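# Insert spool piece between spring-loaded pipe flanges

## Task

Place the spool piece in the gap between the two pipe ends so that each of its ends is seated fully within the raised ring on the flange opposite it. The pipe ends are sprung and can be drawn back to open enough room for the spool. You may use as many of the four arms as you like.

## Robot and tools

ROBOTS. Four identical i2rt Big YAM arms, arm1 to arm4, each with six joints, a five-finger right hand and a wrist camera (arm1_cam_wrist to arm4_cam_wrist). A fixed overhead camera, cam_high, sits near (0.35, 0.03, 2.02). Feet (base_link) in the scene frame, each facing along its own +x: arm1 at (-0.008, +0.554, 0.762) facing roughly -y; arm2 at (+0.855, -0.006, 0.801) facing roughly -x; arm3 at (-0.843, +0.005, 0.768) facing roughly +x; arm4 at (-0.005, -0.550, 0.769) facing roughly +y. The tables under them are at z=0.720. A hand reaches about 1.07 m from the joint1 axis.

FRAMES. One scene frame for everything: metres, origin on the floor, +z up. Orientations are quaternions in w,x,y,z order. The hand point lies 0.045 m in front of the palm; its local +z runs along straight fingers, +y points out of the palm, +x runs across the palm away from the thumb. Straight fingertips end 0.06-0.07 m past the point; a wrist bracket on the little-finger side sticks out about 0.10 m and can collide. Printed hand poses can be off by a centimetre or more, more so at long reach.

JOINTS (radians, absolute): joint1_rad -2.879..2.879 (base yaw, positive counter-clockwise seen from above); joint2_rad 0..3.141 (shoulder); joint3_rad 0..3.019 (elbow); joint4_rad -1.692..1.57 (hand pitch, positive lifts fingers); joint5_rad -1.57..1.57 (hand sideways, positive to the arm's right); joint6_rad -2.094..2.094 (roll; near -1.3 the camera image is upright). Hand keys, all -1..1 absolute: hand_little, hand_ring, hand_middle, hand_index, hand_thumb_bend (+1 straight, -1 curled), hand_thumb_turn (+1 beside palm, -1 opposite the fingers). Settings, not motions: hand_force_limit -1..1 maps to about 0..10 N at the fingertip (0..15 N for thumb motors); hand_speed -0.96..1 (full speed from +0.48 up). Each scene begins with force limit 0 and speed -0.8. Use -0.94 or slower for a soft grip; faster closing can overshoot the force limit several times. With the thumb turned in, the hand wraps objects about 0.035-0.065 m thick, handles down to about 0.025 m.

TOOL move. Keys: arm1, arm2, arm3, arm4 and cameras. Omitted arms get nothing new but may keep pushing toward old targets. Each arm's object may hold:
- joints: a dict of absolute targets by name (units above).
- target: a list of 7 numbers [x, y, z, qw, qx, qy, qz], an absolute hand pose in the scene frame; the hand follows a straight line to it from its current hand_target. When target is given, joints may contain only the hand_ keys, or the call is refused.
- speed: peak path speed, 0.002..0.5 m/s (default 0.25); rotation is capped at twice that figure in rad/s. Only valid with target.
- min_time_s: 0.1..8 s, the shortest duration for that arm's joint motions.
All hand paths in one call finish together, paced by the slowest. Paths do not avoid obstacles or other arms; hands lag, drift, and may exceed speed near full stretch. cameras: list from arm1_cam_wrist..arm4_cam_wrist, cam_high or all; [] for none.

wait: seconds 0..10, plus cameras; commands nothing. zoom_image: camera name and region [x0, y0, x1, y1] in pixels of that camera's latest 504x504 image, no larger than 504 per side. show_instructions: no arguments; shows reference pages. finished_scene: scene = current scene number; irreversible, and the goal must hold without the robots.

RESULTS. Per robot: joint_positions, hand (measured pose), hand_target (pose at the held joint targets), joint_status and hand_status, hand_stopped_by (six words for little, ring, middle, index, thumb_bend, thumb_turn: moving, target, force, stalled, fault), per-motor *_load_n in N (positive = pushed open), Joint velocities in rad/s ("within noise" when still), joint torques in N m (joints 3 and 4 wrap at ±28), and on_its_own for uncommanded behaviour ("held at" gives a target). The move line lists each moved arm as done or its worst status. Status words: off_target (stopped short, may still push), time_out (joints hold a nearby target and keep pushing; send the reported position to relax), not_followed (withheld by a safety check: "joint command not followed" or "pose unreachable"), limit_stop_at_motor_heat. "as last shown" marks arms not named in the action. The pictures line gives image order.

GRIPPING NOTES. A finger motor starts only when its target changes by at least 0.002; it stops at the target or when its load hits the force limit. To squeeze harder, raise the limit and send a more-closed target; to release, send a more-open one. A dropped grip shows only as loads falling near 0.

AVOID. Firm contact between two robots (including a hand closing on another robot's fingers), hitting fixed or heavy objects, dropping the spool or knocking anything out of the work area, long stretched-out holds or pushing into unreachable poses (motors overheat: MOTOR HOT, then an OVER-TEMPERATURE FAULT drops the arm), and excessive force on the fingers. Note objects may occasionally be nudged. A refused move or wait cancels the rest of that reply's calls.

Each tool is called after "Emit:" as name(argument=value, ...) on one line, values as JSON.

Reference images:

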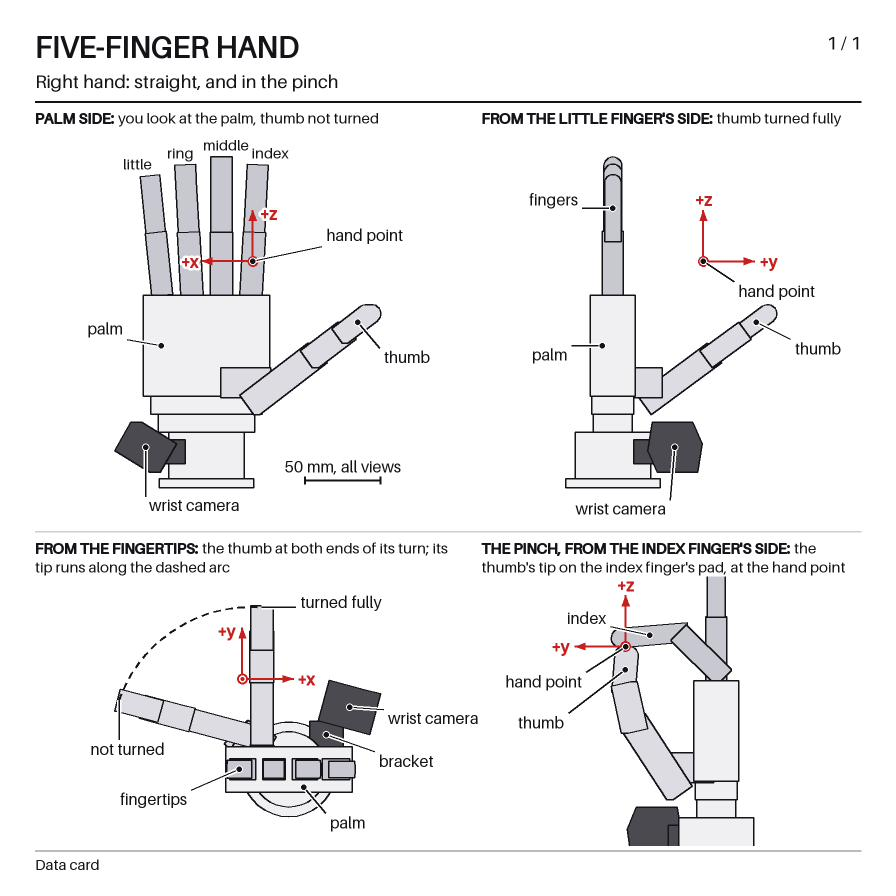

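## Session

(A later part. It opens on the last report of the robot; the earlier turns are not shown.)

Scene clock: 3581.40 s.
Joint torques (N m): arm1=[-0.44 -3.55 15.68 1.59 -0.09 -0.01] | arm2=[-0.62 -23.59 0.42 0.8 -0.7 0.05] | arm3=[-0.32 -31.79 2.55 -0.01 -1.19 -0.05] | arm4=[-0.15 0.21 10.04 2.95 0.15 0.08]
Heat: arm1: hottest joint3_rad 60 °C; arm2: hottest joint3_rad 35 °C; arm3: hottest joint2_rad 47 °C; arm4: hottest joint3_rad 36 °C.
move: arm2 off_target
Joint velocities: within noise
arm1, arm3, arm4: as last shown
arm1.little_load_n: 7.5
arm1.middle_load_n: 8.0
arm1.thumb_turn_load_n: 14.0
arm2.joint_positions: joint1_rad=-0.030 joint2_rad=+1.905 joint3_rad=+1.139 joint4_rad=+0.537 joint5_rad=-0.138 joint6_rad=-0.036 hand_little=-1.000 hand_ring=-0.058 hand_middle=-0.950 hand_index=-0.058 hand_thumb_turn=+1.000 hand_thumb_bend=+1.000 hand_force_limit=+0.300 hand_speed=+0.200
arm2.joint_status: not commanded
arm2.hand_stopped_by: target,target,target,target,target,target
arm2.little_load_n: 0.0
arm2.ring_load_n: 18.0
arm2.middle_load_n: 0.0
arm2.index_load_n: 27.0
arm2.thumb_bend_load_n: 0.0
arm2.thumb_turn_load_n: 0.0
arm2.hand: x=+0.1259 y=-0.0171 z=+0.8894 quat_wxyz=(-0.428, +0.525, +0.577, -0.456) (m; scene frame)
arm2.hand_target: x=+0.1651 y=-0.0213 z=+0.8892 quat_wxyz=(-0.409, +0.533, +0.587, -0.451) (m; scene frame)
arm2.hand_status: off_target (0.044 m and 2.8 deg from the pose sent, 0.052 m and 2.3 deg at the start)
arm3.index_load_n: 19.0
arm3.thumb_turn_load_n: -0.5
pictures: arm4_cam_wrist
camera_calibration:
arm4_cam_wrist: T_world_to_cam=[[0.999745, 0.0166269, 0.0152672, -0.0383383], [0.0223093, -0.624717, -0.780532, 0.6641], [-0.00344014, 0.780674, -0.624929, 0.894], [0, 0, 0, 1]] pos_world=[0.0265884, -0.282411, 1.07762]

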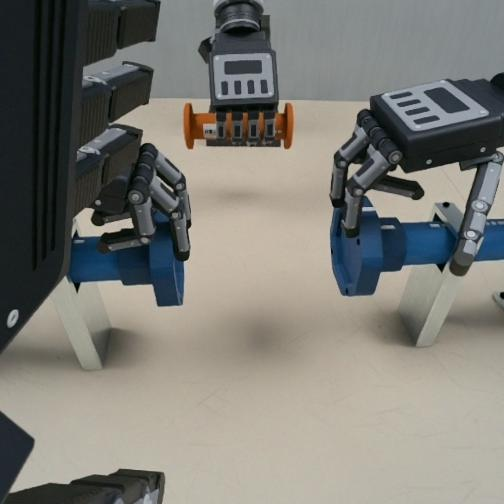

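Emit:
move(arm3={"target": [-0.005, 0.000, 0.930, 0.4509, -0.5877, 0.5328, -0.4086], "speed": 0.08})

Emit:
move(arm3={"target": [0.002, 0.002, 0.934, 0.4509, -0.5877, 0.5328, -0.4086], "speed": 0.08, "joints": {"hand_index": -0.06, "hand_ring": -0.06, "hand_speed": 0.2}})

Emit:
move(arm3={"target": [-0.048, 0.000, 0.928, 0.4509, -0.5877, 0.5328, -0.4086], "speed": 0.05}, cameras=["arm4_cam_wrist"])

Emit:
zoom_image(camera="arm4_cam_wrist", region=[140, 120, 400, 330])

Scene clock: 3621.30 s.
Joint torques (N m): arm1=[-0.62 -3.55 15.66 1.55 -0.08 -0.01] | arm2=[-0.32 -23.71 0.47 0.88 -0.7 0.05] | arm3=[0.21 -19.9 11.66 1.66 -0.18 0] | arm4=[-0.09 0.15 10.03 2.95 0.16 0.08]
Heat: arm1: hottest joint3_rad 60 °C; arm2: hottest joint2_rad 35 °C; arm3: hottest joint2_rad 48 °C; arm4: hottest joint3_rad 36 °C.
move: arm3 off_target
Joint velocities: within noise
arm1.joint_positions: joint1_rad=-0.043 joint2_rad=+0.877 joint3_rad=+0.508 joint4_rad=-0.502 joint5_rad=-0.076 joint6_rad=-0.077 hand_little=-0.446 hand_ring=-0.315 hand_middle=-0.272 hand_index=-0.278 hand_thumb_turn=-0.999 hand_thumb_bend=+0.820 hand_force_limit=+0.600 hand_speed=-0.880
arm1.joint_status: not commanded
arm1.hand_stopped_by: force,force,force,force,force,target
arm1.little_load_n: 7.5
arm1.ring_load_n: 3.5
arm1.middle_load_n: 7.5
arm1.index_load_n: 8.0
arm1.thumb_bend_load_n: 21.5
arm1.thumb_turn_load_n: 13.5
arm1.hand: x=+0.0266 y=+0.2418 z=+0.8455 quat_wxyz=(-0.022, +0.040, -0.938, +0.344) (m; scene frame)
arm1.hand_target: x=+0.0252 y=+0.2169 z=+0.8848 quat_wxyz=(-0.019, +0.045, -0.923, +0.383) (m; scene frame)
arm1.hand_status: not commanded
arm2, arm4: as last shown
arm2.ring_load_n: 18.5
arm2.hand: x=+0.1261 y=-0.0171 z=+0.8892 quat_wxyz=(-0.428, +0.525, +0.577, -0.456) (m; scene frame)
arm2.hand_target: x=+0.1652 y=-0.0213 z=+0.8891 quat_wxyz=(-0.409, +0.533, +0.588, -0.451) (m; scene frame)
arm3.joint_positions: joint1_rad=-0.043 joint2_rad=+2.007 joint3_rad=+1.572 joint4_rad=+0.148 joint5_rad=-0.166 joint6_rad=-0.055 hand_little=-0.900 hand_ring=+0.080 hand_middle=-0.930 hand_index=+0.080 hand_thumb_turn=+1.000 hand_thumb_bend=+1.000 hand_force_limit=+0.960 hand_speed=+0.000
arm3.joint_status: not commanded
arm3.hand_stopped_by: target,target,target,target,target,target
arm3.little_load_n: 0.0
arm3.ring_load_n: 0.0
arm3.middle_load_n: 0.0
arm3.index_load_n: 0.0
arm3.thumb_bend_load_n: 0.0
arm3.thumb_turn_load_n: 0.0
arm3.hand: x=-0.0183 y=-0.0041 z=+0.9172 quat_wxyz=(-0.442, +0.592, -0.538, +0.405) (m; scene frame)
arm3.hand_target: x=-0.0060 y=-0.0001 z=+0.9302 quat_wxyz=(-0.451, +0.588, -0.533, +0.409) (m; scene frame)
arm3.hand_status: off_target (0.019 m and 1.3 deg from the pose sent, 0.058 m and 1.9 deg at the start)
pictures: none

Scene clock: 3622.30 s.
Joint torques (N m): arm1=[-0.56 -3.55 15.66 1.55 -0.09 -0.01] | arm2=[-0.56 -23.59 0.42 0.91 -0.7 0.05] | arm3=[0.38 -19.84 11.99 1.73 -0.07 0.01] | arm4=[-0.09 0.15 10.03 2.93 0.16 0.08]
Heat: arm1: hottest joint3_rad 60 °C; arm2: hottest joint2_rad 35 °C; arm3: hottest joint2_rad 47 °C; arm4: hottest joint3_rad 36 °C.
move: arm3 off_target
Joint velocities: within noise
arm1, arm2, arm4: as last shown
arm1.middle_load_n: 8.0
arm1.thumb_turn_load_n: 14.0
arm2.thumb_turn_load_n: -0.5
arm3.joint_positions: joint1_rad=-0.041 joint2_rad=+2.016 joint3_rad=+1.601 joint4_rad=+0.129 joint5_rad=-0.166 joint6_rad=-0.055 hand_little=-0.900 hand_ring=-0.060 hand_middle=-0.930 hand_index=-0.060 hand_thumb_turn=+1.000 hand_thumb_bend=+1.000 hand_force_limit=+0.960 hand_speed=+0.200
arm3.joint_status: all done
arm3.hand_stopped_by: target,target,target,target,target,target
arm3.little_load_n: 0.0
arm3.ring_load_n: 0.0
arm3.middle_load_n: 0.0
arm3.index_load_n: 0.0
arm3.thumb_bend_load_n: -0.5
arm3.thumb_turn_load_n: -0.5
arm3.hand: x=-0.0120 y=-0.0030 z=+0.9225 quat_wxyz=(-0.443, +0.592, -0.538, +0.405) (m; scene frame)
arm3.hand_target: x=+0.0009 y=+0.0019 z=+0.9342 quat_wxyz=(-0.451, +0.588, -0.533, +0.409) (m; scene frame)
arm3.hand_status: off_target (0.019 m and 1.2 deg from the pose sent, 0.027 m and 1.3 deg at the start)
arm4.ring_load_n: -0.5
pictures: none

Scene clock: 3623.90 s.
Joint torques (N m): arm1=[-0.56 -3.49 15.66 1.54 -0.09 -0.01] | arm2=[-0.44 -23.53 0.42 0.88 -0.7 0.05] | arm3=[-0.21 -24.82 5.31 0.9 -0.6 -0.04] | arm4=[-0.15 0.15 10.03 2.93 0.15 0.08]
Heat: arm1: hottest joint3_rad 60 °C; arm2: hottest joint2_rad 35 °C; arm3: hottest joint2_rad 47 °C; arm4: hottest joint3_rad 36 °C.
move: arm3 off_target
Joint velocities: within noise
arm1, arm2, arm4: as last shown
arm1.middle_load_n: 7.5
arm2.thumb_turn_load_n: 0.0
arm3.joint_positions: joint1_rad=-0.041 joint2_rad=+1.980 joint3_rad=+1.494 joint4_rad=+0.230 joint5_rad=-0.159 joint6_rad=-0.055 hand_little=-0.900 hand_ring=-0.059 hand_middle=-0.930 hand_index=-0.059 hand_thumb_turn=+1.000 hand_thumb_bend=+1.000 hand_force_limit=+0.960 hand_speed=+0.200
arm3.joint_status: not commanded
arm3.hand_stopped_by: target,target,target,target,target,target
arm3.little_load_n: 0.0
arm3.ring_load_n: 7.5
arm3.middle_load_n: 0.0
arm3.index_load_n: 14.5
arm3.thumb_bend_load_n: 0.0
arm3.thumb_turn_load_n: 0.0
arm3.hand: x=-0.0310 y=-0.0026 z=+0.9133 quat_wxyz=(-0.449, +0.585, -0.532, +0.416) (m; scene frame)
arm3.hand_target: x=-0.0468 y=-0.0001 z=+0.9271 quat_wxyz=(-0.451, +0.588, -0.533, +0.409) (m; scene frame)
arm3.hand_status: off_target (0.023 m and 0.9 deg from the pose sent, 0.037 m and 1.2 deg at the start)
arm4.ring_load_n: 0.0
pictures: arm4_cam_wrist
camera_calibration:
arm4_cam_wrist: T_world_to_cam=[[0.999745, 0.0166269, 0.0152672, -0.0383383], [0.0223093, -0.624717, -0.780532, 0.6641], [-0.00344014, 0.780674, -0.624929, 0.894], [0, 0, 0, 1]] pos_world=[0.0265884, -0.282411, 1.07762]

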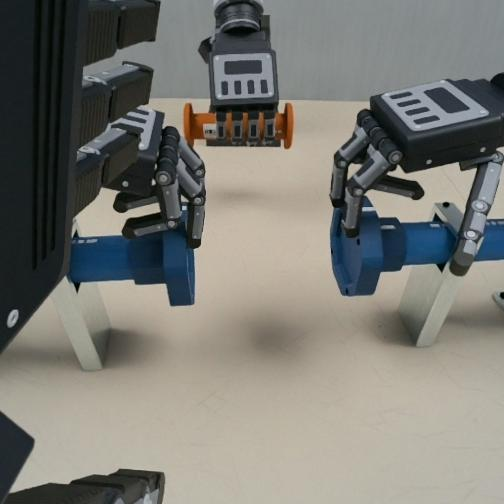

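Scaled by 1.938 from the camera's 504x504 image, which has a finer 720x720 frame.

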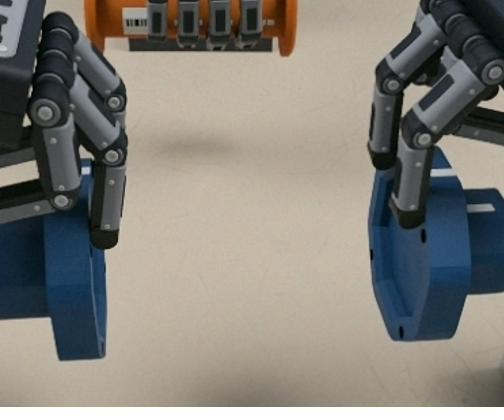

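Emit:
move(arm3={"target": [-0.072, 0.000, 0.936, 0.4509, -0.5877, 0.5328, -0.4086], "speed": 0.05})

Emit:
move(arm3={"target": [-0.092, 0.000, 0.943, 0.4509, -0.5877, 0.5328, -0.4086], "speed": 0.04}, cameras=["arm4_cam_wrist"])

Emit:
zoom_image(camera="arm4_cam_wrist", region=[140, 120, 400, 330])

Scene clock: 3635.07 s.
Joint torques (N m): arm1=[-0.67 -3.55 15.69 1.55 -0.09 -0.01] | arm2=[-0.56 -23.71 0.44 0.95 -0.7 0.06] | arm3=[-0.09 -28.1 3.22 -0.14 -0.91 -0.04] | arm4=[-0.15 0.15 10.02 2.93 0.15 0.08]
Heat: arm1: hottest joint3_rad 60 °C; arm2: hottest joint2_rad 35 °C; arm3: hottest joint2_rad 47 °C; arm4: hottest joint3_rad 36 °C.
move: arm3 off_target
Joint velocities: within noise
arm1, arm2, arm4: as last shown
arm1.ring_load_n: 4.0
arm2.thumb_turn_load_n: -0.5
arm3.joint_positions: joint1_rad=-0.041 joint2_rad=+1.961 joint3_rad=+1.450 joint4_rad=+0.263 joint5_rad=-0.152 joint6_rad=-0.055 hand_little=-0.900 hand_ring=-0.058 hand_middle=-0.930 hand_index=-0.058 hand_thumb_turn=+1.000 hand_thumb_bend=+1.000 hand_force_limit=+0.960 hand_speed=+0.200
arm3.joint_status: not commanded
arm3.hand_stopped_by: target,target,target,target,target,target
arm3.little_load_n: 0.0
arm3.ring_load_n: 17.0
arm3.middle_load_n: 0.0
arm3.index_load_n: 23.0
arm3.thumb_bend_load_n: 0.0
arm3.thumb_turn_load_n: 0.0
arm3.hand: x=-0.0403 y=-0.0032 z=+0.9106 quat_wxyz=(-0.449, +0.582, -0.532, +0.421) (m; scene frame)
arm3.hand_target: x=-0.0682 y=+0.0001 z=+0.9335 quat_wxyz=(-0.451, +0.588, -0.533, +0.409) (m; scene frame)
arm3.hand_status: off_target (0.041 m and 1.5 deg from the pose sent, 0.047 m and 0.9 deg at the start)
pictures: none

Scene clock: 3636.20 s.
Joint torques (N m): arm1=[-0.56 -3.43 15.68 1.57 -0.09 -0.01] | arm2=[-0.62 -23.71 0.38 0.96 -0.7 0.05] | arm3=[-0.32 -29.86 1.61 -0.73 -1.2 -0.04] | arm4=[-0.09 0.15 10.03 2.93 0.15 0.08]
Heat: arm1: hottest joint3_rad 60 °C; arm2: hottest joint2_rad 35 °C; arm3: hottest joint2_rad 47 °C; arm4: hottest joint3_rad 36 °C.
move: arm3 off_target
Joint velocities: within noise
arm1, arm2, arm4: as last shown
arm1.ring_load_n: 3.5
arm1.thumb_turn_load_n: 13.5
arm2.index_load_n: 27.5
arm2.thumb_turn_load_n: 0.0
arm3.joint_positions: joint1_rad=-0.041 joint2_rad=+1.946 joint3_rad=+1.420 joint4_rad=+0.287 joint5_rad=-0.147 joint6_rad=-0.055 hand_little=-0.900 hand_ring=-0.057 hand_middle=-0.930 hand_index=-0.058 hand_thumb_turn=+1.000 hand_thumb_bend=+1.000 hand_force_limit=+0.960 hand_speed=+0.200
arm3.joint_status: not commanded
arm3.hand_stopped_by: target,target,target,target,target,target
arm3.little_load_n: 0.0
arm3.ring_load_n: 24.5
arm3.middle_load_n: 0.0
arm3.index_load_n: 29.0
arm3.thumb_bend_load_n: 0.0
arm3.thumb_turn_load_n: -0.5
arm3.hand: x=-0.0468 y=-0.0036 z=+0.9101 quat_wxyz=(-0.449, +0.580, -0.531, +0.424) (m; scene frame)
arm3.hand_target: x=-0.0850 y=+0.0003 z=+0.9386 quat_wxyz=(-0.451, +0.587, -0.533, +0.409) (m; scene frame)
arm3.hand_status: off_target (0.056 m and 2.0 deg from the pose sent, 0.061 m and 1.5 deg at the start)
pictures: arm4_cam_wrist
camera_calibration:
arm4_cam_wrist: T_world_to_cam=[[0.999745, 0.0166269, 0.0152672, -0.0383383], [0.0223093, -0.624717, -0.780532, 0.6641], [-0.00344014, 0.780674, -0.624929, 0.894], [0, 0, 0, 1]] pos_world=[0.0265884, -0.282411, 1.07762]

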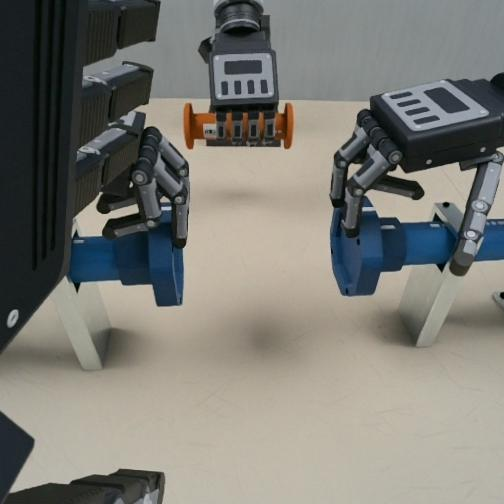

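Scaled by 1.938 from the camera's 504x504 image, which has a finer 720x720 frame.

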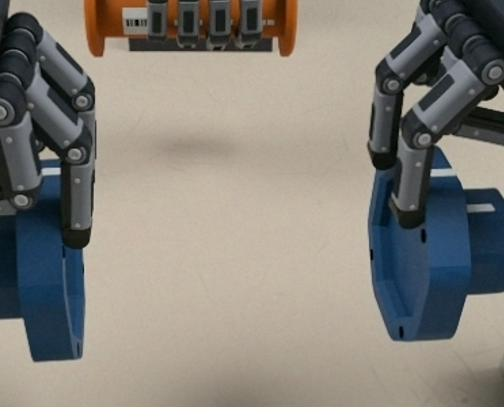

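Emit:
move(arm3={"target": [-0.104, 0.000, 0.947, 0.4509, -0.5877, 0.5328, -0.4086], "speed": 0.04}, arm2={"target": [0.184, -0.021, 0.894, 0.4089, -0.5331, -0.5875, 0.4506], "speed": 0.04}, cameras=["arm4_cam_wrist", "cam_high"])

Emit:
zoom_image(camera="arm4_cam_wrist", region=[140, 120, 400, 330])

Emit:
zoom_image(camera="cam_high", region=[150, 140, 350, 340])

Scene clock: 3651.53 s.
Joint torques (N m): arm1=[-0.56 -3.43 15.68 1.55 -0.09 -0.01] | arm2=[-0.67 -24.94 -1.39 0.84 -0.82 0.06] | arm3=[-0.91 -31.09 1.06 -0.75 -1.37 -0.02] | arm4=[-0.09 0.09 10.03 2.95 0.16 0.08]
Heat: arm1: hottest joint3_rad 60 °C; arm2: hottest joint2_rad 36 °C; arm3: hottest joint2_rad 49 °C; arm4: hottest joint3_rad 36 °C.
move: arm2 off_target; arm3 off_target
Joint velocities: within noise
arm1: as last shown
arm1.little_load_n: 8.0
arm1.middle_load_n: 8.0
arm1.thumb_turn_load_n: 14.0
arm2.joint_positions: joint1_rad=-0.030 joint2_rad=+1.899 joint3_rad=+1.125 joint4_rad=+0.551 joint5_rad=-0.136 joint6_rad=-0.036 hand_little=-1.000 hand_ring=-0.058 hand_middle=-0.950 hand_index=-0.058 hand_thumb_turn=+1.000 hand_thumb_bend=+1.000 hand_force_limit=+0.300 hand_speed=+0.200
arm2.joint_status: not commanded
arm2.hand_stopped_by: target,target,target,target,target,target
arm2.little_load_n: 0.0
arm2.ring_load_n: 22.0
arm2.middle_load_n: 0.0
arm2.index_load_n: 31.0
arm2.thumb_bend_load_n: 0.0
arm2.thumb_turn_load_n: 0.0
arm2.hand: x=+0.1295 y=-0.0169 z=+0.8893 quat_wxyz=(-0.431, +0.524, +0.575, -0.457) (m; scene frame)
arm2.hand_target: x=+0.1767 y=-0.0215 z=+0.8897 quat_wxyz=(-0.409, +0.533, +0.587, -0.451) (m; scene frame)
arm2.hand_status: off_target (0.055 m and 3.1 deg from the pose sent, 0.058 m and 2.8 deg at the start)
arm3.joint_positions: joint1_rad=-0.041 joint2_rad=+1.933 joint3_rad=+1.394 joint4_rad=+0.291 joint5_rad=-0.144 joint6_rad=-0.055 hand_little=-0.900 hand_ring=+0.011 hand_middle=-0.930 hand_index=+0.006 hand_thumb_turn=+1.000 hand_thumb_bend=+1.000 hand_force_limit=+0.960 hand_speed=+0.200
arm3.joint_status: not commanded
arm3.hand_stopped_by: target,target,target,target,target,target
arm3.little_load_n: 0.0
arm3.ring_load_n: 24.5
arm3.middle_load_n: 0.0
arm3.index_load_n: 30.5
arm3.thumb_bend_load_n: 0.0
arm3.thumb_turn_load_n: 0.0
arm3.hand: x=-0.0548 y=-0.0036 z=+0.9065 quat_wxyz=(-0.446, +0.581, -0.534, +0.423) (m; scene frame)
arm3.hand_target: x=-0.0953 y=+0.0004 z=+0.9414 quat_wxyz=(-0.451, +0.587, -0.533, +0.409) (m; scene frame)
arm3.hand_status: off_target (0.064 m and 1.9 deg from the pose sent, 0.068 m and 2.0 deg at the start)
arm4.joint_positions: joint1_rad=+0.151 joint2_rad=+0.534 joint3_rad=+0.387 joint4_rad=-0.031 joint5_rad=+0.242 joint6_rad=-1.269 hand_little=+1.000 hand_ring=+1.000 hand_middle=+1.000 hand_index=+1.000 hand_thumb_turn=+1.000 hand_thumb_bend=+1.000 hand_force_limit=+0.000 hand_speed=-0.800
arm4.joint_status: not commanded
arm4.hand_stopped_by: target,target,target,target,target,target
arm4.little_load_n: 0.0
arm4.ring_load_n: 0.0
arm4.middle_load_n: 0.0
arm4.index_load_n: 0.0
arm4.thumb_bend_load_n: 0.0
arm4.thumb_turn_load_n: 0.0
arm4.hand: x=+0.0291 y=-0.1950 z=+1.0074 quat_wxyz=(-0.497, +0.621, +0.441, +0.415) (m; scene frame)
arm4.hand_target: x=+0.0330 y=-0.1923 z=+1.0110 quat_wxyz=(-0.501, +0.625, +0.429, +0.418) (m; scene frame)
arm4.hand_status: not commanded
pictures: arm4_cam_wrist, cam_high
camera_calibration:
arm4_cam_wrist: T_world_to_cam=[[0.999745, 0.0166269, 0.0152672, -0.0383383], [0.0223093, -0.624717, -0.780532, 0.6641], [-0.00344014, 0.780674, -0.624929, 0.894], [0, 0, 0, 1]] pos_world=[0.0265884, -0.282411, 1.07762]

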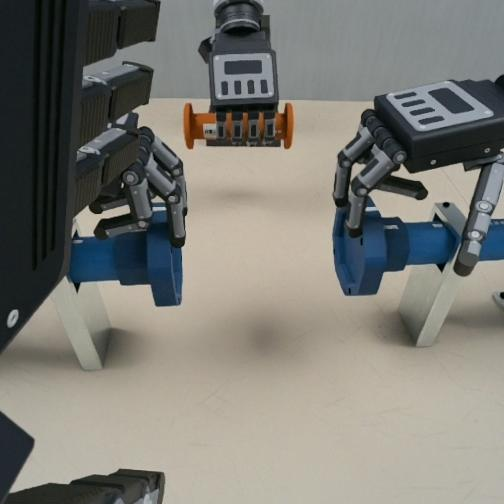

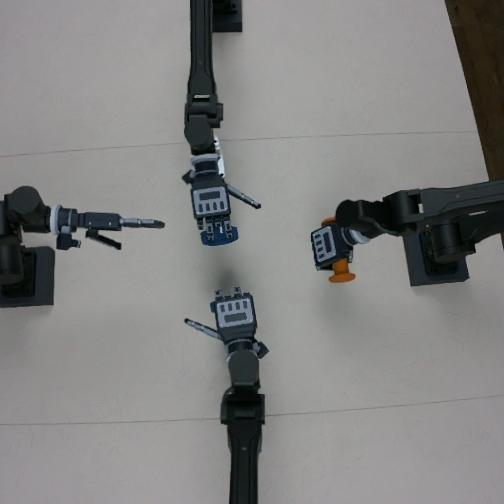

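Scaled by 1.938 from the camera's 504x504 image, which has a finer 720x720 frame.

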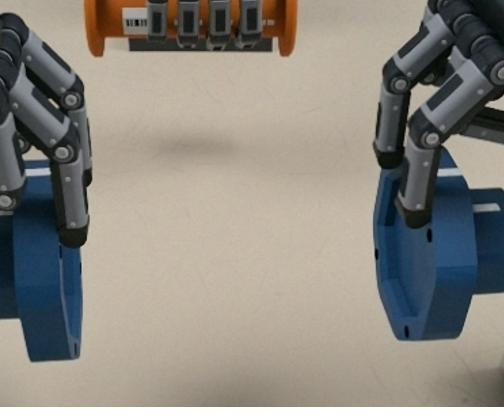

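Scaled by 2.520 from the camera's 504x504 image, which has a finer 720x720 frame.

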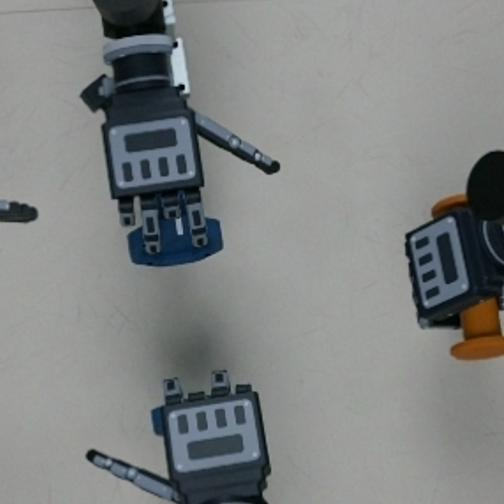

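Emit:
move(arm2={"target": [0.194, -0.021, 0.894, 0.4089, -0.5331, -0.5875, 0.4506], "speed": 0.04}, arm1={"target": [0.042, 0.100, 0.885, 0.0187, -0.0451, 0.9227, -0.3822], "speed": 0.08}, cameras=["arm4_cam_wrist", "cam_high"])

Emit:
zoom_image(camera="arm4_cam_wrist", region=[140, 120, 400, 330])

Emit:
zoom_image(camera="cam_high", region=[150, 140, 350, 340])

Scene clock: 3684.10 s.
Joint torques (N m): arm1=[0.44 -6.3 15.28 2.58 0.13 0.17] | arm2=[-0.79 -25.88 -2.66 0.85 -0.91 0.06] | arm3=[-0.73 -30.97 1.16 -0.8 -1.34 -0.03] | arm4=[-0.09 0.15 10.03 2.95 0.16 0.09]
Heat: arm1: hottest joint3_rad 60 °C; arm2: hottest joint2_rad 34 °C; arm3: hottest joint2_rad 51 °C; arm4: hottest joint3_rad 36 °C.
move: arm1 off_target; arm2 off_target
Joint velocities: within noise
arm1.joint_positions: joint1_rad=-0.006 joint2_rad=+1.221 joint3_rad=+0.741 joint4_rad=-0.400 joint5_rad=-0.045 joint6_rad=-0.057 hand_little=-0.446 hand_ring=-0.315 hand_middle=-0.272 hand_index=-0.278 hand_thumb_turn=-0.999 hand_thumb_bend=+0.820 hand_force_limit=+0.600 hand_speed=-0.880
arm1.joint_status: not commanded
arm1.hand_stopped_by: force,force,force,force,force,target
arm1.little_load_n: 7.5
arm1.ring_load_n: 3.5
arm1.middle_load_n: 8.0
arm1.index_load_n: 8.0
arm1.thumb_bend_load_n: 21.5
arm1.thumb_turn_load_n: 14.0
arm1.hand: x=+0.0354 y=+0.1378 z=+0.8494 quat_wxyz=(-0.017, +0.043, -0.940, +0.338) (m; scene frame)
arm1.hand_target: x=+0.0419 y=+0.1037 z=+0.8867 quat_wxyz=(-0.019, +0.045, -0.923, +0.382) (m; scene frame)
arm1.hand_status: off_target (0.052 m and 5.4 deg from the pose sent, 0.148 m and 4.8 deg at the start)
arm2.joint_positions: joint1_rad=-0.030 joint2_rad=+1.896 joint3_rad=+1.114 joint4_rad=+0.563 joint5_rad=-0.134 joint6_rad=-0.036 hand_little=-1.000 hand_ring=-0.058 hand_middle=-0.950 hand_index=-0.057 hand_thumb_turn=+1.000 hand_thumb_bend=+1.000 hand_force_limit=+0.300 hand_speed=+0.200
arm2.joint_status: not commanded
arm2.hand_stopped_by: target,target,target,target,target,target
arm2.little_load_n: 0.0
arm2.ring_load_n: 25.0
arm2.middle_load_n: 0.0
arm2.index_load_n: 33.0
arm2.thumb_bend_load_n: 0.0
arm2.thumb_turn_load_n: -0.5
arm2.hand: x=+0.1320 y=-0.0167 z=+0.8885 quat_wxyz=(-0.432, +0.524, +0.574, -0.458) (m; scene frame)
arm2.hand_target: x=+0.1847 y=-0.0216 z=+0.8887 quat_wxyz=(-0.409, +0.533, +0.587, -0.451) (m; scene frame)
arm2.hand_status: off_target (0.062 m and 3.3 deg from the pose sent, 0.065 m and 3.1 deg at the start)
arm3, arm4: as last shown
arm3.joint_positions: joint1_rad=-0.041 joint2_rad=+1.933 joint3_rad=+1.393 joint4_rad=+0.291 joint5_rad=-0.144 joint6_rad=-0.055 hand_little=-0.900 hand_ring=+0.011 hand_middle=-0.930 hand_index=+0.006 hand_thumb_turn=+1.000 hand_thumb_bend=+1.000 hand_force_limit=+0.960 hand_speed=+0.200
arm3.hand: x=-0.0548 y=-0.0036 z=+0.9064 quat_wxyz=(-0.446, +0.581, -0.534, +0.423) (m; scene frame)
arm3.hand_target: x=-0.0954 y=+0.0004 z=+0.9413 quat_wxyz=(-0.451, +0.587, -0.533, +0.409) (m; scene frame)
arm4.ring_load_n: -0.5
pictures: arm4_cam_wrist, cam_high
camera_calibration:
arm4_cam_wrist: T_world_to_cam=[[0.999745, 0.0166269, 0.0152672, -0.0383383], [0.0223093, -0.624717, -0.780532, 0.6641], [-0.00344014, 0.780674, -0.624929, 0.894], [0, 0, 0, 1]] pos_world=[0.0265884, -0.282411, 1.07762]

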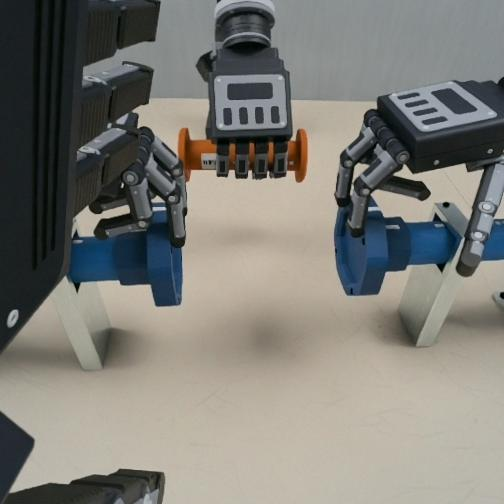

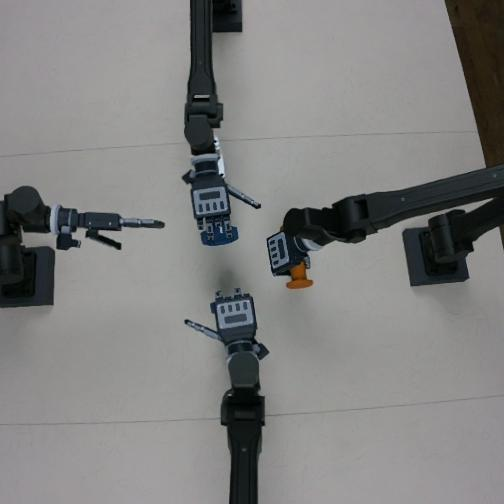

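Scaled by 1.938 from the camera's 504x504 image, which has a finer 720x720 frame.

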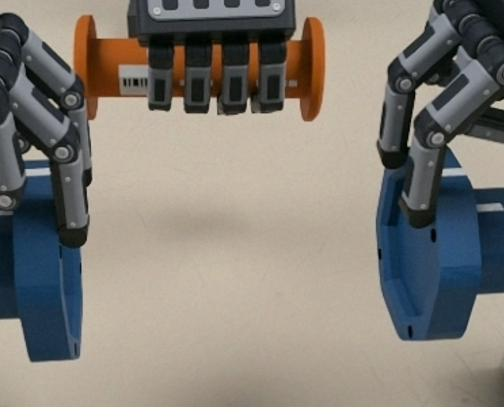

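Scaled by 2.520 from the camera's 504x504 image, which has a finer 720x720 frame.

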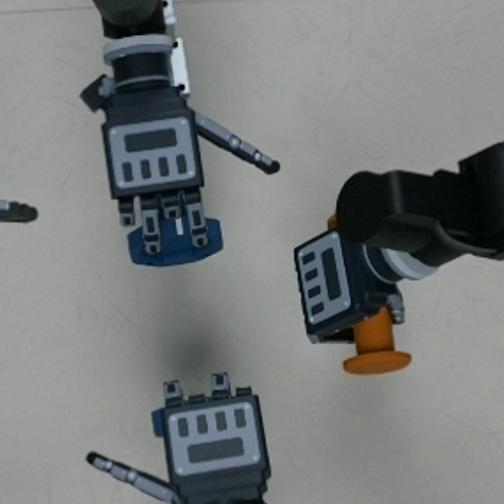

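Emit:
move(arm1={"target": [0.038, 0.026, 0.866, 0.0426, -0.0664, 0.9211, -0.3812], "speed": 0.06}, cameras=["arm4_cam_wrist", "cam_high"])

Emit:
zoom_image(camera="arm4_cam_wrist", region=[140, 120, 400, 330])

Emit:
zoom_image(camera="cam_high", region=[150, 140, 350, 340])

Scene clock: 3703.13 s.
Joint torques (N m): arm1=[-1.44 -9.17 14.87 2.51 -0.14 -0.01] | arm2=[-0.62 -25.58 -2.7 0.79 -0.89 0.06] | arm3=[-0.85 -31.09 1.07 -0.69 -1.35 -0.05] | arm4=[-0.15 0.15 10.02 2.93 0.15 0.08]
Heat: arm1: hottest joint3_rad 56 °C; arm2: hottest joint2_rad 36 °C; arm3: hottest joint2_rad 51 °C; arm4: hottest joint3_rad 36 °C.
move: arm1 off_target
Joint velocities: within noise
arm1.joint_positions: joint1_rad=-0.019 joint2_rad=+1.454 joint3_rad=+0.903 joint4_rad=-0.334 joint5_rad=-0.126 joint6_rad=-0.090 hand_little=-0.446 hand_ring=-0.315 hand_middle=-0.272 hand_index=-0.278 hand_thumb_turn=-0.999 hand_thumb_bend=+0.820 hand_force_limit=+0.600 hand_speed=-0.880
arm1.joint_status: not commanded
arm1.hand_stopped_by: force,force,force,force,force,target
arm1.little_load_n: 8.0
arm1.ring_load_n: 3.5
arm1.middle_load_n: 7.5
arm1.index_load_n: 8.0
arm1.thumb_bend_load_n: 21.5
arm1.thumb_turn_load_n: 13.5
arm1.hand: x=+0.0439 y=+0.0654 z=+0.8324 quat_wxyz=(-0.048, +0.066, -0.938, +0.337) (m; scene frame)
arm1.hand_target: x=+0.0377 y=+0.0295 z=+0.8677 quat_wxyz=(-0.042, +0.067, -0.921, +0.381) (m; scene frame)
arm1.hand_status: off_target (0.052 m and 5.4 deg from the pose sent, 0.113 m and 6.7 deg at the start)
arm2, arm3, arm4: as last shown
arm2.thumb_turn_load_n: 0.0
arm4.ring_load_n: 0.0
pictures: arm4_cam_wrist, cam_high
camera_calibration:
arm4_cam_wrist: T_world_to_cam=[[0.999745, 0.0166269, 0.0152672, -0.0383383], [0.0223093, -0.624717, -0.780532, 0.6641], [-0.00344014, 0.780674, -0.624929, 0.894], [0, 0, 0, 1]] pos_world=[0.0265884, -0.282411, 1.07762]

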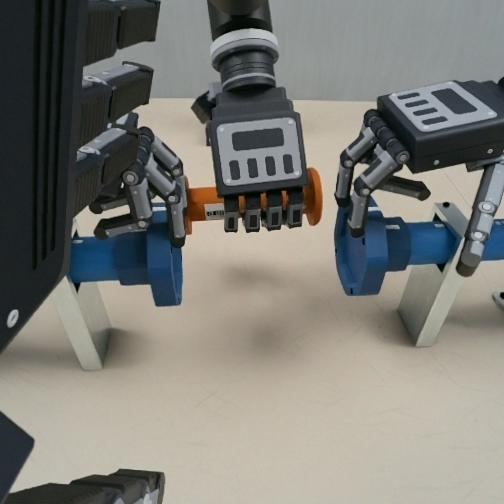

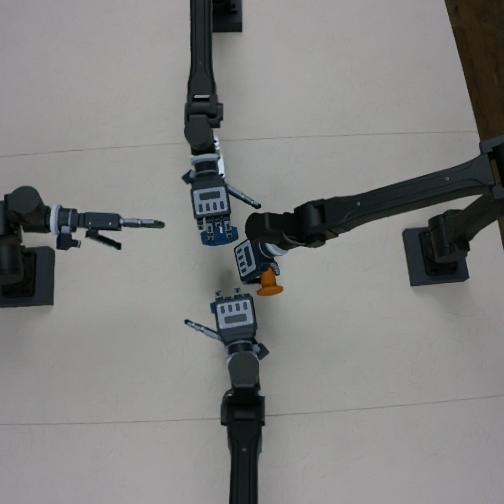

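Scaled by 1.938 from the camera's 504x504 image, which has a finer 720x720 frame.

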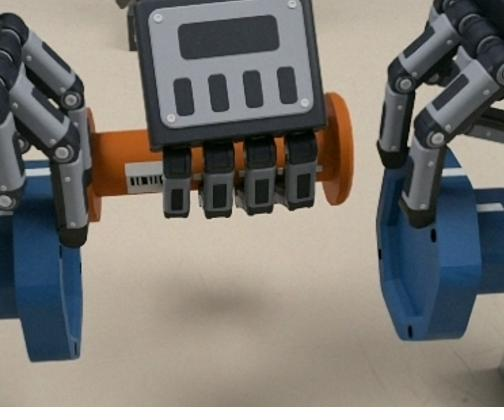

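Scaled by 2.520 from the camera's 504x504 image, which has a finer 720x720 frame.

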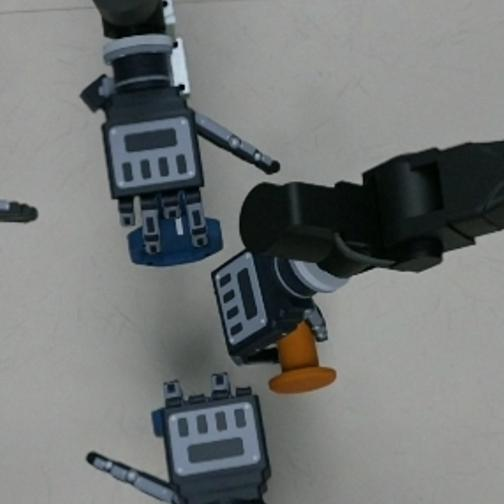

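Emit:
move(arm1={"target": [0.0385, 0.004, 0.866, 0.0426, -0.0664, 0.9211, -0.3812], "speed": 0.04}, cameras=["arm4_cam_wrist", "cam_high"])

Emit:
zoom_image(camera="arm4_cam_wrist", region=[140, 120, 400, 330])

Emit:
zoom_image(camera="cam_high", region=[150, 140, 350, 340])

Scene clock: 3722.03 s.
Joint torques (N m): arm1=[-1.2 -9.99 15.1 2.35 -0.11 0.01] | arm2=[-0.67 -25.76 -2.65 0.85 -0.91 0.05] | arm3=[-0.85 -30.74 1.06 -0.72 -1.35 -0.07] | arm4=[-0.09 0.09 10.04 2.95 0.16 0.08]
Heat: arm1: hottest joint3_rad 55 °C; arm2: hottest joint2_rad 37 °C; arm3: hottest joint2_rad 52 °C; arm4: hottest joint3_rad 37 °C.
move: arm1 off_target
Joint velocities: within noise
arm1.joint_positions: joint1_rad=-0.019 joint2_rad=+1.508 joint3_rad=+0.961 joint4_rad=-0.334 joint5_rad=-0.126 joint6_rad=-0.090 hand_little=-0.446 hand_ring=-0.315 hand_middle=-0.272 hand_index=-0.278 hand_thumb_turn=-0.999 hand_thumb_bend=+0.820 hand_force_limit=+0.600 hand_speed=-0.880
arm1.joint_status: not commanded
arm1.hand_stopped_by: force,force,force,force,force,target
arm1.little_load_n: 7.0
arm1.ring_load_n: 3.5
arm1.middle_load_n: 8.0
arm1.index_load_n: 8.0
arm1.thumb_bend_load_n: 21.5
arm1.thumb_turn_load_n: 14.0
arm1.hand: x=+0.0441 y=+0.0431 z=+0.8319 quat_wxyz=(-0.048, +0.066, -0.937, +0.339) (m; scene frame)
arm1.hand_target: x=+0.0382 y=+0.0075 z=+0.8676 quat_wxyz=(-0.042, +0.066, -0.921, +0.381) (m; scene frame)
arm1.hand_status: off_target (0.052 m and 5.2 deg from the pose sent, 0.070 m and 5.4 deg at the start)
arm2, arm3, arm4: as last shown
arm2.thumb_turn_load_n: -0.5
arm3.thumb_turn_load_n: -0.5
arm3.hand: x=-0.0550 y=-0.0036 z=+0.9061 quat_wxyz=(-0.446, +0.581, -0.534, +0.422) (m; scene frame)
arm3.hand_target: x=-0.0953 y=+0.0004 z=+0.9411 quat_wxyz=(-0.451, +0.588, -0.533, +0.409) (m; scene frame)
pictures: arm4_cam_wrist, cam_high
camera_calibration:
arm4_cam_wrist: T_world_to_cam=[[0.999745, 0.0166269, 0.0152672, -0.0383383], [0.0223093, -0.624717, -0.780532, 0.6641], [-0.00344014, 0.780674, -0.624929, 0.894], [0, 0, 0, 1]] pos_world=[0.0265884, -0.282411, 1.07762]

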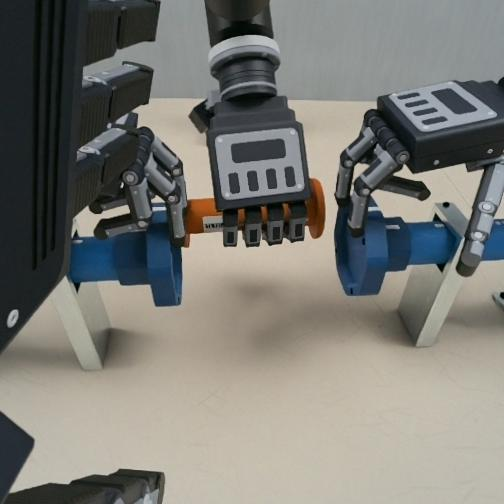

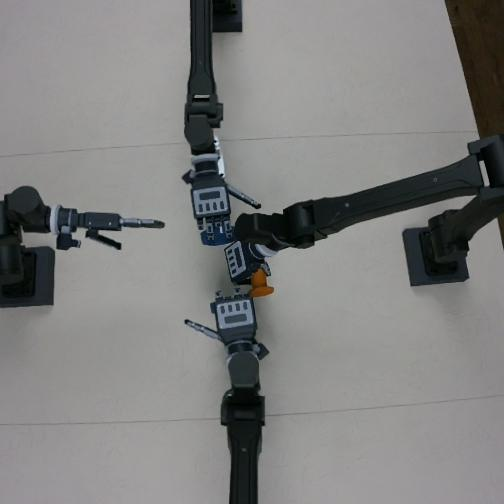

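Scaled by 1.938 from the camera's 504x504 image, which has a finer 720x720 frame.

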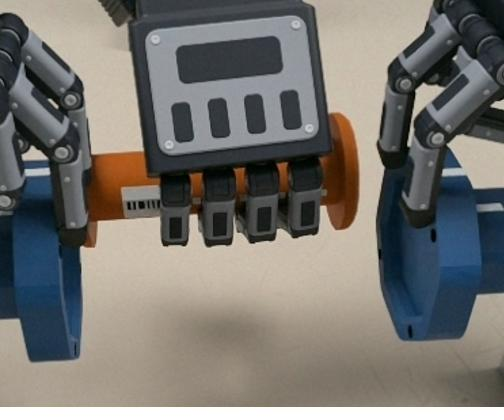

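Scaled by 2.520 from the camera's 504x504 image, which has a finer 720x720 frame.

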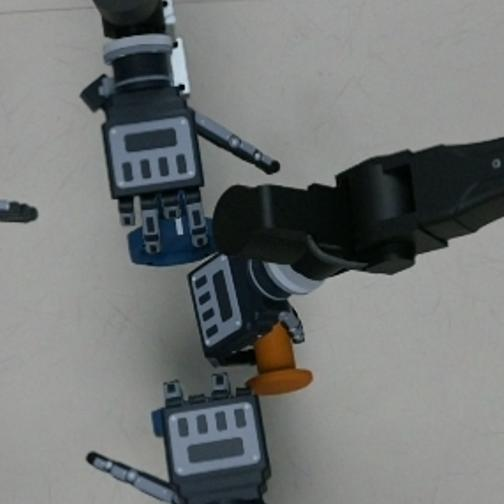

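Emit:
move(arm1={"target": [0.0415, -0.014, 0.866, 0.0426, -0.0664, 0.9211, -0.3812], "speed": 0.04}, cameras=["arm4_cam_wrist", "cam_high"])

Emit:
zoom_image(camera="arm4_cam_wrist", region=[140, 120, 400, 330])

Emit:
zoom_image(camera="cam_high", region=[150, 140, 350, 340])

Scene clock: 3733.97 s.
Joint torques (N m): arm1=[-0.73 -10.58 14.84 2.17 -0.06 0.03] | arm2=[-0.85 -25.7 -2.66 0.79 -0.9 0.06] | arm3=[-0.79 -31.21 1.24 -0.73 -1.36 -0.04] | arm4=[-0.09 0.15 10.03 2.95 0.15 0.09]
Heat: arm1: hottest joint3_rad 56 °C; arm2: hottest joint2_rad 38 °C; arm3: hottest joint2_rad 51 °C; arm4: hottest joint3_rad 37 °C.
move: arm1 off_target
Joint velocities: within noise
arm1.joint_positions: joint1_rad=-0.019 joint2_rad=+1.555 joint3_rad=+1.016 joint4_rad=-0.334 joint5_rad=-0.123 joint6_rad=-0.087 hand_little=-0.447 hand_ring=-0.315 hand_middle=-0.272 hand_index=-0.279 hand_thumb_turn=-1.000 hand_thumb_bend=+0.820 hand_force_limit=+0.600 hand_speed=-0.880
arm1.joint_status: not commanded
arm1.hand_stopped_by: force,force,force,force,force,target
arm1.little_load_n: 0.0
arm1.ring_load_n: 5.5
arm1.middle_load_n: 9.5
arm1.index_load_n: 0.0
arm1.thumb_bend_load_n: 10.0
arm1.thumb_turn_load_n: 6.0
arm1.hand: x=+0.0438 y=+0.0214 z=+0.8332 quat_wxyz=(-0.046, +0.064, -0.936, +0.343) (m; scene frame)
arm1.hand_target: x=+0.0413 y=-0.0110 z=+0.8672 quat_wxyz=(-0.042, +0.066, -0.921, +0.381) (m; scene frame)
arm1.hand_status: off_target (0.048 m and 4.7 deg from the pose sent, 0.067 m and 5.2 deg at the start)
arm2, arm3, arm4: as last shown
arm2.ring_load_n: 24.5
arm2.thumb_turn_load_n: 0.0
arm3.joint_positions: joint1_rad=-0.041 joint2_rad=+1.932 joint3_rad=+1.393 joint4_rad=+0.291 joint5_rad=-0.144 joint6_rad=-0.055 hand_little=-0.900 hand_ring=+0.011 hand_middle=-0.930 hand_index=+0.006 hand_thumb_turn=+1.000 hand_thumb_bend=+1.000 hand_force_limit=+0.960 hand_speed=+0.200
arm3.little_load_n: 0.5
arm3.ring_load_n: 24.0
arm3.index_load_n: 30.0
arm3.hand: x=-0.0551 y=-0.0036 z=+0.9065 quat_wxyz=(-0.446, +0.581, -0.534, +0.423) (m; scene frame)
arm3.hand_target: x=-0.0953 y=+0.0004 z=+0.9413 quat_wxyz=(-0.451, +0.587, -0.533, +0.409) (m; scene frame)
pictures: arm4_cam_wrist, cam_high
camera_calibration:
arm4_cam_wrist: T_world_to_cam=[[0.999745, 0.0166269, 0.0152672, -0.0383383], [0.0223093, -0.624717, -0.780532, 0.6641], [-0.00344014, 0.780674, -0.624929, 0.894], [0, 0, 0, 1]] pos_world=[0.0265884, -0.282411, 1.07762]

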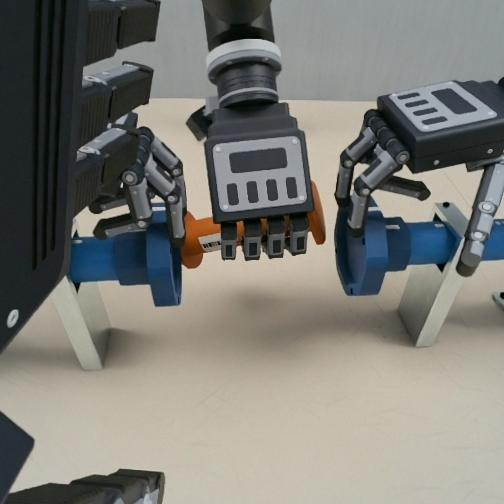

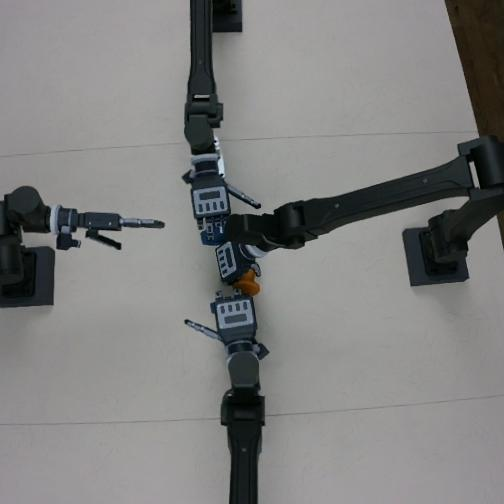

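Scaled by 1.938 from the camera's 504x504 image, which has a finer 720x720 frame.

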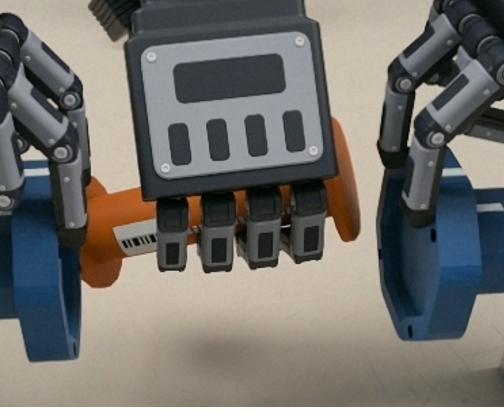

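Scaled by 2.520 from the camera's 504x504 image, which has a finer 720x720 frame.

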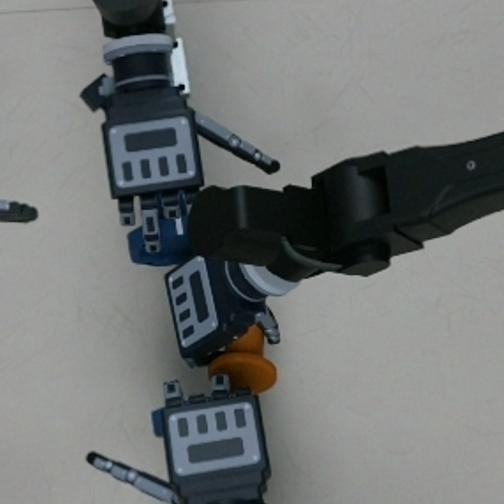

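Emit:
move(arm1={"target": [0.043, 0.060, 0.870, 0.0426, -0.0664, 0.9211, -0.3812], "speed": 0.05})

Emit:
move(arm1={"target": [0.042, 0.130, 0.880, 0.0426, -0.0664, 0.9211, -0.3812], "speed": 0.08}, cameras=["arm4_cam_wrist", "cam_high", "arm1_cam_wrist"])

Emit:
zoom_image(camera="arm4_cam_wrist", region=[140, 90, 400, 300])

Emit:
zoom_image(camera="cam_high", region=[150, 140, 350, 340])

Scene clock: 3814.03 s.
Joint torques (N m): arm1=[-0.38 -10.64 9.96 2.41 0.04 0.06] | arm2=[-0.67 -25.7 -2.66 0.77 -0.91 0.05] | arm3=[-0.56 -31.09 1.21 -0.69 -1.36 -0.03] | arm4=[-0.09 0.15 10.04 2.93 0.16 0.08]
Heat: arm1: hottest joint3_rad 54 °C; arm2: hottest joint2_rad 39 °C; arm3: hottest joint2_rad 49 °C; arm4: hottest joint3_rad 37 °C.
move: arm1 off_target
Joint velocities: within noise
arm1.joint_positions: joint1_rad=-0.019 joint2_rad=+1.398 joint3_rad=+0.887 joint4_rad=-0.334 joint5_rad=-0.122 joint6_rad=-0.087 hand_little=-0.447 hand_ring=-0.315 hand_middle=-0.272 hand_index=-0.279 hand_thumb_turn=-1.000 hand_thumb_bend=+0.819 hand_force_limit=+0.600 hand_speed=-0.880
arm1.joint_status: not commanded
arm1.hand_stopped_by: force,force,force,force,force,target
arm1.little_load_n: 0.0
arm1.ring_load_n: 4.0
arm1.middle_load_n: 8.5
arm1.index_load_n: 0.0
arm1.thumb_bend_load_n: 8.0
arm1.thumb_turn_load_n: 5.0
arm1.hand: x=+0.0433 y=+0.0695 z=+0.8508 quat_wxyz=(-0.045, +0.065, -0.931, +0.356) (m; scene frame)
arm1.hand_target: x=+0.0431 y=+0.0604 z=+0.8700 quat_wxyz=(-0.043, +0.066, -0.921, +0.381) (m; scene frame)
arm1.hand_status: off_target (0.021 m and 3.2 deg from the pose sent, 0.053 m and 4.7 deg at the start)
arm2, arm3, arm4: as last shown
arm2.ring_load_n: 25.0
arm2.index_load_n: 32.5
arm3.little_load_n: 0.0
arm3.thumb_turn_load_n: 0.0
pictures: none

Scene clock: 3815.53 s.
Joint torques (N m): arm1=[-0.5 -7.65 10.36 1.72 0 0.06] | arm2=[-0.79 -25.64 -2.67 0.81 -0.9 0.04] | arm3=[-0.73 -31.03 1.13 -0.79 -1.33 -0.02] | arm4=[-0.09 0.21 10.02 2.95 0.16 0.09]
Heat: arm1: hottest joint3_rad 54 °C; arm2: hottest joint2_rad 39 °C; arm3: hottest joint2_rad 49 °C; arm4: hottest joint3_rad 37 °C.
move: arm1 off_target
Joint velocities: within noise
arm1.joint_positions: joint1_rad=-0.019 joint2_rad=+1.186 joint3_rad=+0.735 joint4_rad=-0.369 joint5_rad=-0.122 joint6_rad=-0.087 hand_little=-0.447 hand_ring=-0.315 hand_middle=-0.272 hand_index=-0.279 hand_thumb_turn=-1.000 hand_thumb_bend=+0.819 hand_force_limit=+0.600 hand_speed=-0.880
arm1.joint_status: not commanded
arm1.hand_stopped_by: force,force,force,force,force,target
arm1.little_load_n: 0.0
arm1.ring_load_n: 4.0
arm1.middle_load_n: 8.5
arm1.index_load_n: 0.0
arm1.thumb_bend_load_n: 8.0
arm1.thumb_turn_load_n: 5.0
arm1.hand: x=+0.0427 y=+0.1338 z=+0.8665 quat_wxyz=(-0.044, +0.065, -0.927, +0.368) (m; scene frame)
arm1.hand_target: x=+0.0420 y=+0.1301 z=+0.8798 quat_wxyz=(-0.043, +0.066, -0.921, +0.381) (m; scene frame)
arm1.hand_status: off_target (0.014 m and 1.7 deg from the pose sent, 0.067 m and 3.2 deg at the start)
arm2, arm3, arm4: as last shown
pictures: arm1_cam_wrist, arm4_cam_wrist, cam_high
camera_calibration:
arm1_cam_wrist: T_world_to_cam=[[-0.377255, 0.631923, -0.677017, 0.513753], [0.710237, 0.666564, 0.226399, -0.31981], [0.594342, -0.395432, -0.700279, 0.748377], [0, 0, 0, 1]] pos_world=[-0.0238346, 0.184454, 0.944297]
arm4_cam_wrist: T_world_to_cam=[[0.999745, 0.0166269, 0.0152672, -0.0383383], [0.0223093, -0.624717, -0.780532, 0.6641], [-0.00344014, 0.780674, -0.624929, 0.894], [0, 0, 0, 1]] pos_world=[0.0265884, -0.282411, 1.07762]

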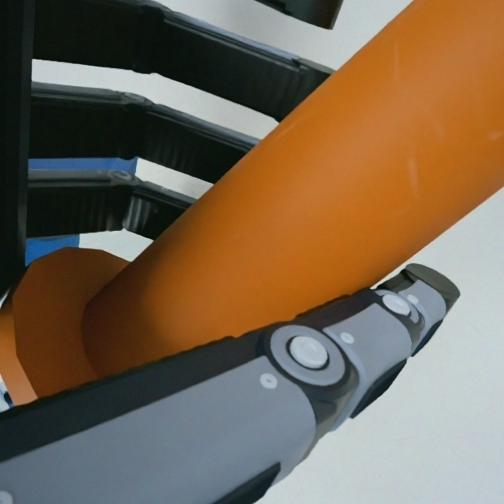

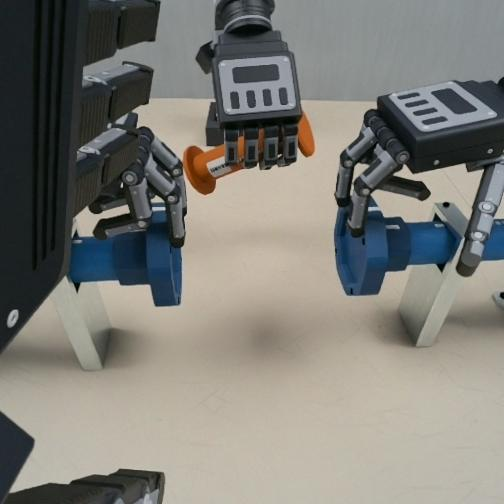

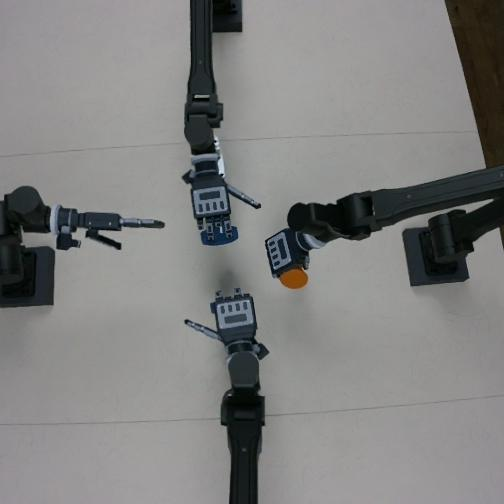

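Scaled by 1.938 from the camera's 504x504 image, which has a finer 720x720 frame.

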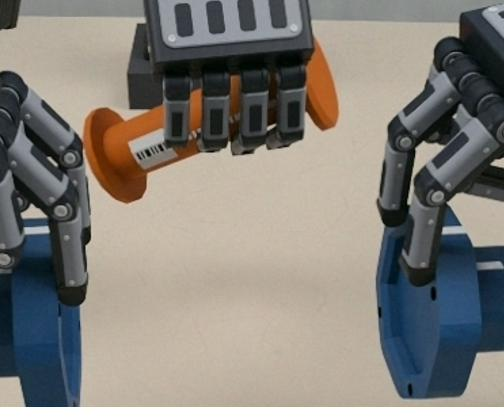

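Scaled by 2.520 from the camera's 504x504 image, which has a finer 720x720 frame.

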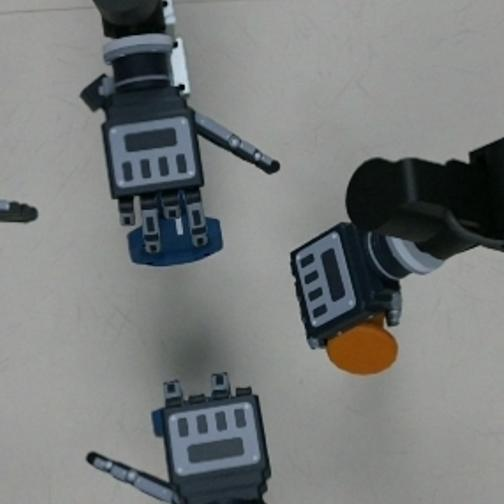

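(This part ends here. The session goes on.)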